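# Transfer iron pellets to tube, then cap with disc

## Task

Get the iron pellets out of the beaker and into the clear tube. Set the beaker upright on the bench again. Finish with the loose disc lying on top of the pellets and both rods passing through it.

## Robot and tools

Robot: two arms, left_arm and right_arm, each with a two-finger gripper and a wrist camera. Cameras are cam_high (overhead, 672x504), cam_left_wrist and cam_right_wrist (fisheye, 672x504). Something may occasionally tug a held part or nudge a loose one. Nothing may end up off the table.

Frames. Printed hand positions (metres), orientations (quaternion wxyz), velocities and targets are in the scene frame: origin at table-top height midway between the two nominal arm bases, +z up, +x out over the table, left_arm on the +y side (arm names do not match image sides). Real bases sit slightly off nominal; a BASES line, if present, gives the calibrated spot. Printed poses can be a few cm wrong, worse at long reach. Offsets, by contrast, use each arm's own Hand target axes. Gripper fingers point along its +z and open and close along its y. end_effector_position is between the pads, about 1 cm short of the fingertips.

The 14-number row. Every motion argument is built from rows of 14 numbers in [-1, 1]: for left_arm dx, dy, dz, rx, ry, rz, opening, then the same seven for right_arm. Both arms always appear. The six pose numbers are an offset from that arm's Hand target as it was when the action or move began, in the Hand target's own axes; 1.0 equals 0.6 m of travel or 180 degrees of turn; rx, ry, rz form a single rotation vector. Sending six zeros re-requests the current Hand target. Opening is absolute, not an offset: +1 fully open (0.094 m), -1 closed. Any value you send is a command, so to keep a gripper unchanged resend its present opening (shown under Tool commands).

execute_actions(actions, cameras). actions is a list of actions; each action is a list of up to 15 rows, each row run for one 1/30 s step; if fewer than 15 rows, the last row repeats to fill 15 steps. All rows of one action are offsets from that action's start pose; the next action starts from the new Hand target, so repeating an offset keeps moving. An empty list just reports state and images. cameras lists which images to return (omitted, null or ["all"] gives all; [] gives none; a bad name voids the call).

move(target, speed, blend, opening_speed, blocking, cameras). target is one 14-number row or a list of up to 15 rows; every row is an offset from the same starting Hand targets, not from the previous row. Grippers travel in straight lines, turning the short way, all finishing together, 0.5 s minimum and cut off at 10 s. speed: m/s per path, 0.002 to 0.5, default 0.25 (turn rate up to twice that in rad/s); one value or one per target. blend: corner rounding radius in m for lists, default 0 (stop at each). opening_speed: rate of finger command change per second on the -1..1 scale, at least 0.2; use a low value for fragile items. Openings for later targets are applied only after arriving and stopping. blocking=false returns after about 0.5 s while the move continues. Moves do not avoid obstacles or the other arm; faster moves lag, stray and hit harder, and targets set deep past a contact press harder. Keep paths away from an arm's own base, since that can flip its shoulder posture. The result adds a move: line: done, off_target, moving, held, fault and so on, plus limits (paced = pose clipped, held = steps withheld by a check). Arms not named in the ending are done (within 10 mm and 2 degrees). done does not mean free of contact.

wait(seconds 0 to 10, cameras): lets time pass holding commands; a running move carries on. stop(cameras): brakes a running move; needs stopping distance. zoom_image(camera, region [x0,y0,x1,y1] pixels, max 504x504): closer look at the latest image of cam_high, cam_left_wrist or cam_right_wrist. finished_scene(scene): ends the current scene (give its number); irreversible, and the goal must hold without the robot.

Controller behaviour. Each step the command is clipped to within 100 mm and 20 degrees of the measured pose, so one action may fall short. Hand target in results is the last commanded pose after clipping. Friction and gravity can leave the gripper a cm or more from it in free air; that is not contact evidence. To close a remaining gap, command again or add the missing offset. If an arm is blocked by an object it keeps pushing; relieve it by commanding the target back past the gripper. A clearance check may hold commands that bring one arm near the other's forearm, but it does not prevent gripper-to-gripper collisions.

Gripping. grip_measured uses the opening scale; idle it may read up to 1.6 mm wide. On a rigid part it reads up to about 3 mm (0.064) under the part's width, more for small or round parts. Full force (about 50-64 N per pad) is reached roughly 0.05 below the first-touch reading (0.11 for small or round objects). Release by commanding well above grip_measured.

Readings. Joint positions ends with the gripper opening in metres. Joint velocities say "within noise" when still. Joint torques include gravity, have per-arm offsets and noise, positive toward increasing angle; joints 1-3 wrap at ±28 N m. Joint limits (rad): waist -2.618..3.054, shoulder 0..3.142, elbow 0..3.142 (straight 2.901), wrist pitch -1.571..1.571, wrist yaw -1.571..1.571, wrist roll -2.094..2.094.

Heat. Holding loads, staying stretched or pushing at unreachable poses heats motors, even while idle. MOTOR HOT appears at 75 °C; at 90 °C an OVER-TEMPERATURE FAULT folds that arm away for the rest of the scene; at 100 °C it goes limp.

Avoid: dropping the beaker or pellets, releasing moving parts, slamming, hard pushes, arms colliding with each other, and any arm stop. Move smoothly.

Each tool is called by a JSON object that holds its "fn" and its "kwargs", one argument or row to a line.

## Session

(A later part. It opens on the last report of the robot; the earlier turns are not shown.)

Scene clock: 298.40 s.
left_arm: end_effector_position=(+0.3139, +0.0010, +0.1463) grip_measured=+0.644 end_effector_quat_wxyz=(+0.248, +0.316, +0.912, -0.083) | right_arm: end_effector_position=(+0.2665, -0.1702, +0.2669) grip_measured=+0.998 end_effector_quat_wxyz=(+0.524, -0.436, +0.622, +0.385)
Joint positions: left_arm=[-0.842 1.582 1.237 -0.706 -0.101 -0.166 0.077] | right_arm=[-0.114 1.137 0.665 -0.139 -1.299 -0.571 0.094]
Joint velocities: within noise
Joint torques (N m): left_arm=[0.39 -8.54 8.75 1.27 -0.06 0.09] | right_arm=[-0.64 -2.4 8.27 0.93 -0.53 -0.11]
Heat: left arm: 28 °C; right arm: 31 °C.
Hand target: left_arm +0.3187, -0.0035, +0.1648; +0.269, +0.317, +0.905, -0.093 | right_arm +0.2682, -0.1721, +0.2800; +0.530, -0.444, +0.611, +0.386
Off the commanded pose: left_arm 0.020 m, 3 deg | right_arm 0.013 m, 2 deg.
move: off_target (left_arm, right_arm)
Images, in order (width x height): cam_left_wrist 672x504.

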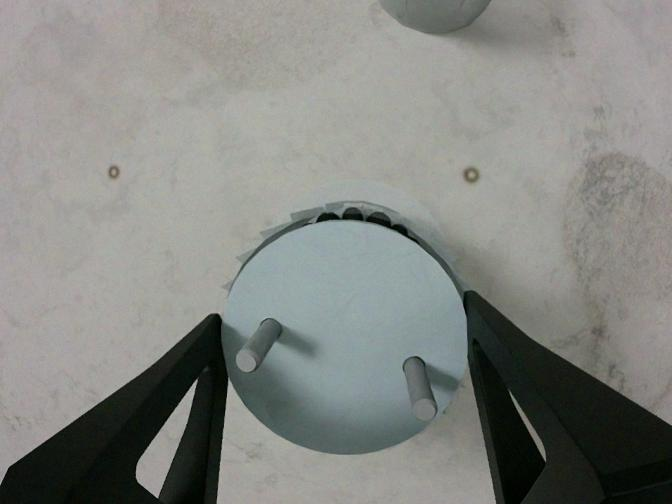

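{"fn": "move", "kwargs": {
  "target": [-0.0018, 0, -0.0028, 0, 0, 0, 0.56, 0, 0, 0, 0, 0, 0, 1],
  "speed": 0.02,
  "cameras": ["cam_left_wrist", "cam_right_wrist"]
}}

{"fn": "zoom_image", "kwargs": {
  "camera": "cam_right_wrist",
  "region": [280, 190, 400, 310]
}}

Scene clock: 299.90 s.
left_arm: end_effector_position=(+0.3139, +0.0010, +0.1467) grip_measured=+0.644 end_effector_quat_wxyz=(+0.248, +0.316, +0.912, -0.083) | right_arm: end_effector_position=(+0.2665, -0.1702, +0.2669) grip_measured=+0.998 end_effector_quat_wxyz=(+0.524, -0.436, +0.622, +0.385)
Joint positions: left_arm=[-0.842 1.582 1.238 -0.708 -0.101 -0.166 0.077] | right_arm=[-0.114 1.137 0.665 -0.139 -1.299 -0.571 0.094]
Joint velocities: within noise
Joint torques (N m): left_arm=[0.57 -8.87 9.16 1.26 -0.05 0.01] | right_arm=[-0.64 -2.45 8.14 0.87 -0.56 -0.1]
Heat: left arm: 29 °C; right arm: 31 °C.
Hand target: left_arm +0.3187, -0.0035, +0.1668; +0.269, +0.317, +0.905, -0.093 | right_arm +0.2682, -0.1721, +0.2800; +0.530, -0.444, +0.611, +0.386
Off the commanded pose: left_arm 0.021 m, 3 deg | right_arm 0.013 m, 2 deg.
move: off_target (left_arm, right_arm)
Images, in order (width x height): cam_left_wrist 672x504, cam_right_wrist 672x504.

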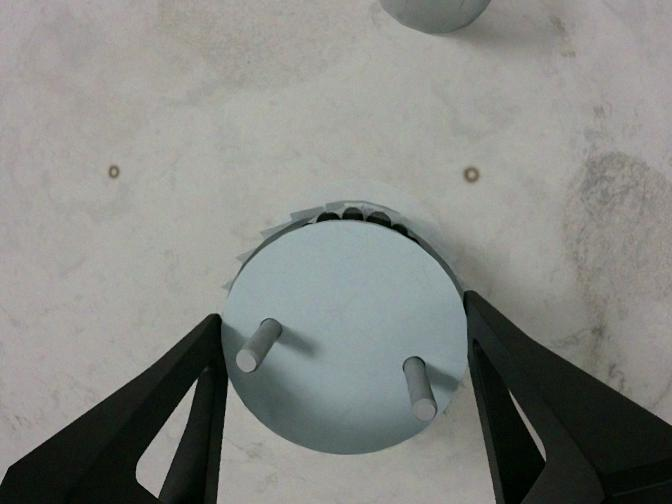

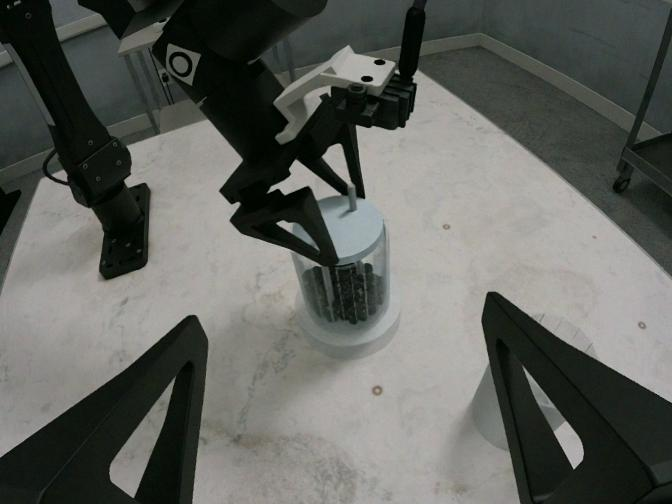

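Scaled by 4.200 from the camera's 672x504 image, which has a finer 960x720 frame.

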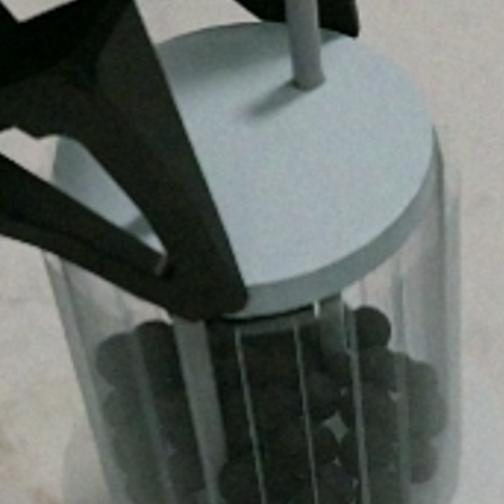

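{"fn": "move", "kwargs": {
  "target": [-0.0027, 0, -0.0042, 0, 0, 0, 0.56, 0, 0, 0, 0, 0, 0, 1],
  "speed": 0.02,
  "cameras": ["cam_left_wrist", "cam_right_wrist"]
}}

{"fn": "zoom_image", "kwargs": {
  "camera": "cam_right_wrist",
  "region": [280, 190, 400, 310]
}}

Scene clock: 301.43 s.
left_arm: end_effector_position=(+0.3139, +0.0011, +0.1489) grip_measured=+0.644 end_effector_quat_wxyz=(+0.247, +0.316, +0.912, -0.083) | right_arm: end_effector_position=(+0.2665, -0.1702, +0.2669) grip_measured=+0.998 end_effector_quat_wxyz=(+0.524, -0.436, +0.622, +0.385)
Joint positions: left_arm=[-0.842 1.582 1.247 -0.718 -0.101 -0.166 0.077] | right_arm=[-0.114 1.137 0.665 -0.139 -1.299 -0.571 0.094]
Joint velocities: within noise
Joint torques (N m): left_arm=[0.61 -8.9 9.54 1.24 -0.04 0.04] | right_arm=[-0.7 -2.37 8.2 0.91 -0.54 -0.11]
Heat: left arm: 29 °C; right arm: 31 °C.
Hand target: left_arm +0.3187, -0.0035, +0.1698; +0.269, +0.317, +0.905, -0.093 | right_arm +0.2682, -0.1721, +0.2800; +0.530, -0.444, +0.611, +0.386
Off the commanded pose: left_arm 0.022 m, 3 deg | right_arm 0.013 m, 2 deg.
move: off_target (left_arm, right_arm)
Images, in order (width x height): cam_left_wrist 672x504, cam_right_wrist 672x504.

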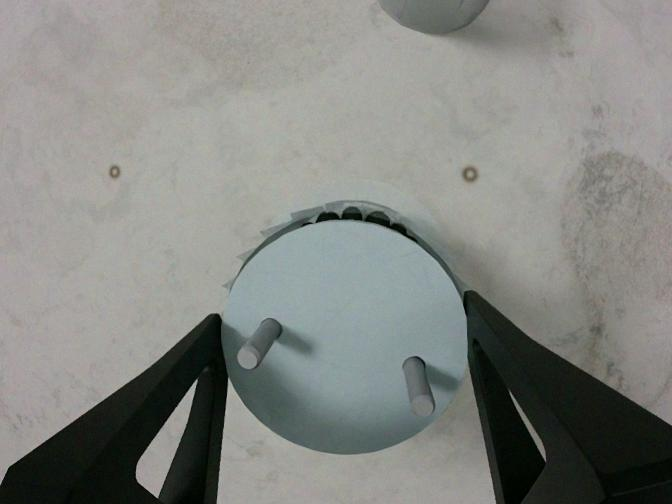

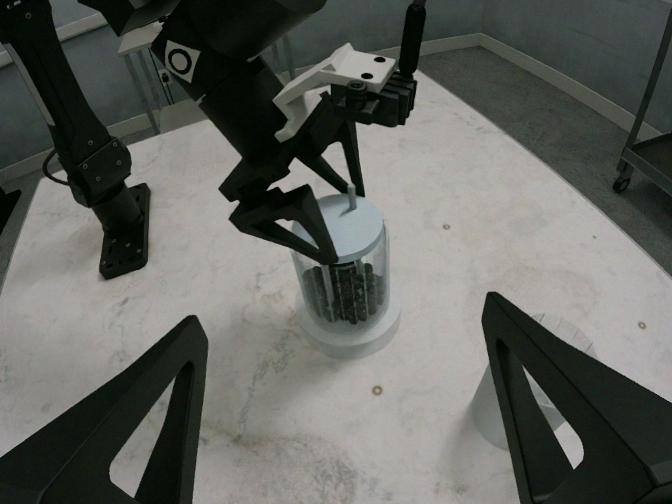

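Scaled by 4.200 from the camera's 672x504 image, which has a finer 960x720 frame.

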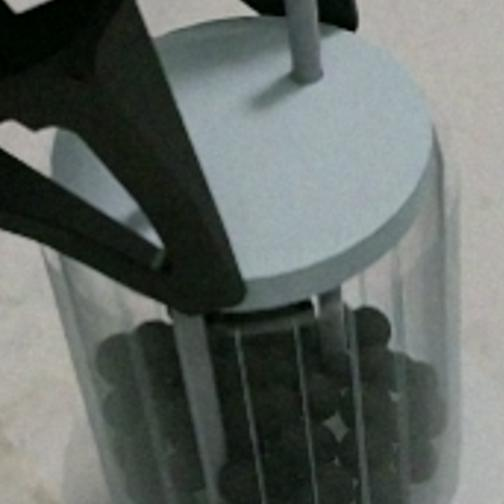

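{"fn": "move", "kwargs": {
  "target": [0, 0, 0, 0, 0, 0, 0.72, 0, 0, 0, 0, 0, 0, 1],
  "opening_speed": 0.2,
  "cameras": ["cam_left_wrist", "cam_right_wrist"]
}}

{"fn": "zoom_image", "kwargs": {
  "camera": "cam_right_wrist",
  "region": [260, 170, 420, 330]
}}

Scene clock: 303.10 s.
left_arm: end_effector_position=(+0.3148, +0.0000, +0.1512) grip_measured=+0.718 end_effector_quat_wxyz=(+0.249, +0.315, +0.912, -0.084) | right_arm: end_effector_position=(+0.2665, -0.1702, +0.2669) grip_measured=+0.998 end_effector_quat_wxyz=(+0.524, -0.436, +0.622, +0.385)
Joint positions: left_arm=[-0.842 1.582 1.253 -0.718 -0.101 -0.166 0.081] | right_arm=[-0.114 1.137 0.665 -0.139 -1.299 -0.571 0.094]
Joint velocities: within noise
Joint torques (N m): left_arm=[0.54 -9.11 8.92 1.24 -0.01 0.02] | right_arm=[-0.59 -2.41 8.18 0.89 -0.54 -0.11]
Heat: left arm: 29 °C; right arm: 31 °C.
Hand target: left_arm +0.3187, -0.0035, +0.1698; +0.269, +0.317, +0.905, -0.093 | right_arm +0.2682, -0.1721, +0.2800; +0.530, -0.444, +0.611, +0.386
Off the commanded pose: left_arm 0.019 m, 3 deg | right_arm 0.013 m, 2 deg.
move: off_target (left_arm, right_arm)
Images, in order (width x height): cam_left_wrist 672x504, cam_right_wrist 672x504.

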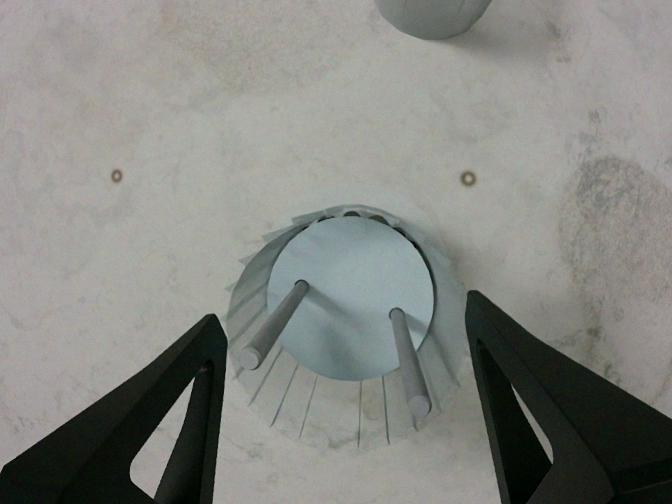

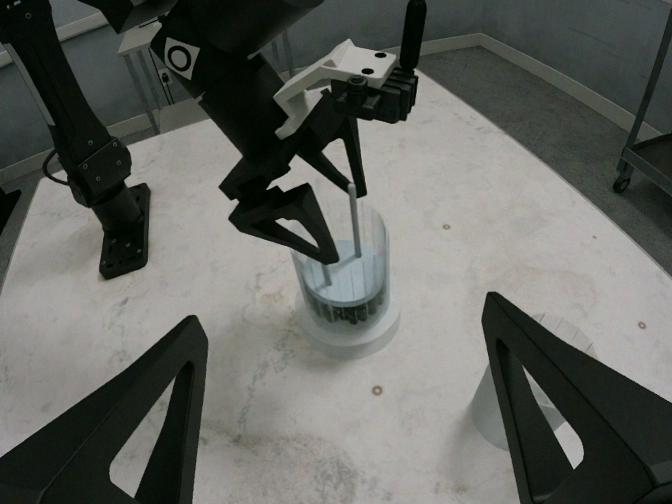

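Scaled by 3.150 from the camera's 672x504 image, which has a finer 960x720 frame.

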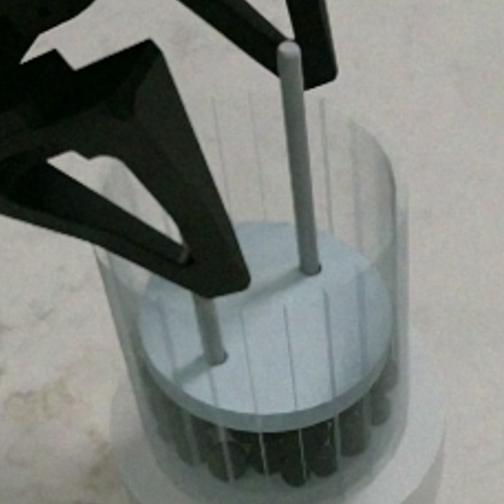

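{"fn": "move", "kwargs": {
  "target": [-0.0723, 0, -0.1119, 0, 0, 0, 0.72, 0, 0, 0, 0, 0, 0, 1],
  "speed": 0.08
}}

{"fn": "zoom_image", "kwargs": {
  "camera": "cam_right_wrist",
  "region": [260, 170, 420, 370]
}}

{"fn": "zoom_image", "kwargs": {
  "camera": "cam_left_wrist",
  "region": [200, 100, 480, 420]
}}

{"fn": "zoom_image", "kwargs": {
  "camera": "cam_high",
  "region": [280, 200, 420, 370]
}}

Scene clock: 306.07 s.
left_arm: end_effector_position=(+0.3175, -0.0032, +0.2494) grip_measured=+0.718 end_effector_quat_wxyz=(+0.274, +0.311, +0.905, -0.099) | right_arm: end_effector_position=(+0.2665, -0.1702, +0.2669) grip_measured=+0.998 end_effector_quat_wxyz=(+0.524, -0.436, +0.622, +0.385)
Joint positions: left_arm=[-0.842 1.582 1.615 -1.021 -0.101 -0.166 0.081] | right_arm=[-0.114 1.137 0.665 -0.139 -1.299 -0.571 0.094]
Joint velocities: within noise
Joint torques (N m): left_arm=[0.36 -5.34 8.25 1.19 0 0.09] | right_arm=[-0.58 -2.35 8.18 0.87 -0.56 -0.12]
Heat: left arm: 29 °C; right arm: 31 °C.
Hand target: left_arm +0.3184, -0.0035, +0.2497; +0.269, +0.317, +0.905, -0.093 | right_arm +0.2682, -0.1721, +0.2800; +0.530, -0.444, +0.611, +0.386
Off the commanded pose: left_arm 0.001 m, 1 deg | right_arm 0.013 m, 2 deg.
move: off_target (right_arm)

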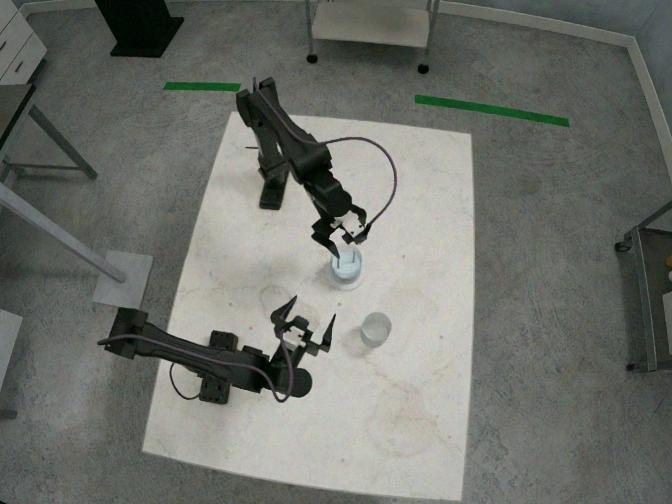

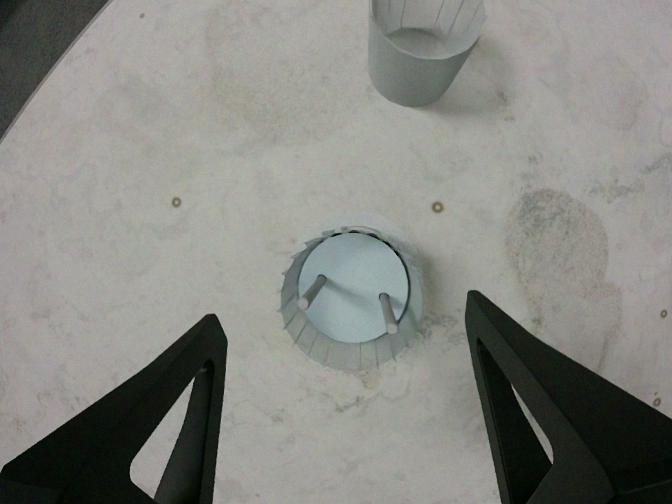

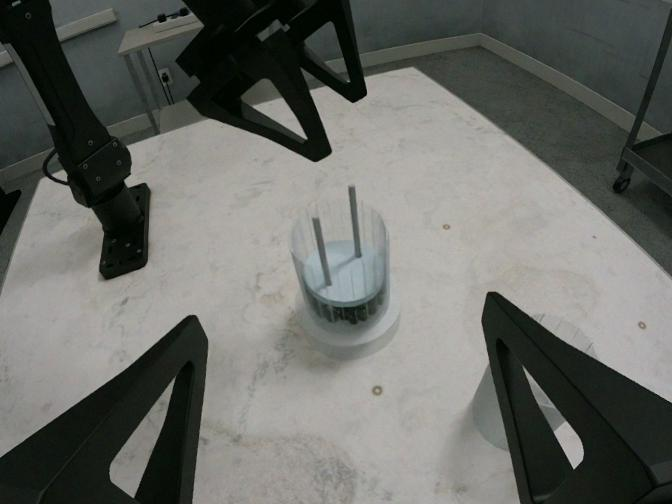

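Scaled by 2.520 from the camera's 672x504 image, which has a finer 960x720 frame.

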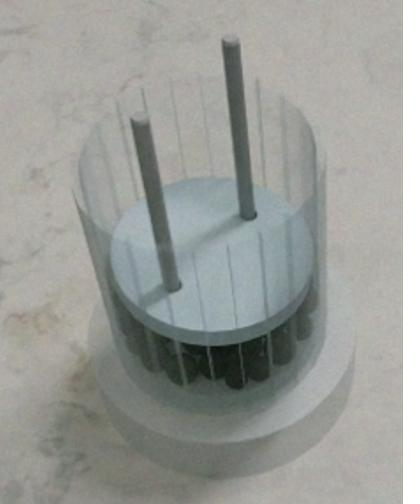

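Scaled by 1.575 from the camera's 672x504 image, which has a finer 960x720 frame.

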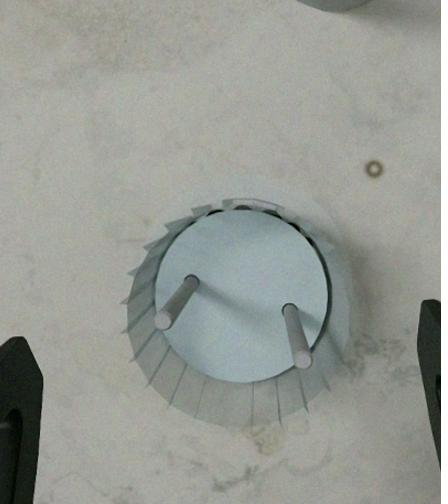

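Scaled by 2.965.

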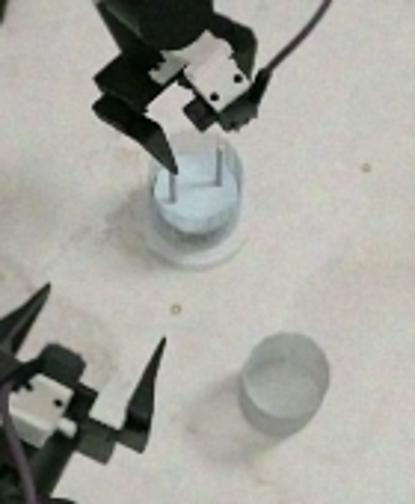

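{"fn": "finished_scene", "kwargs": {
  "scene": 1
}}

The scene is finished: the task was done.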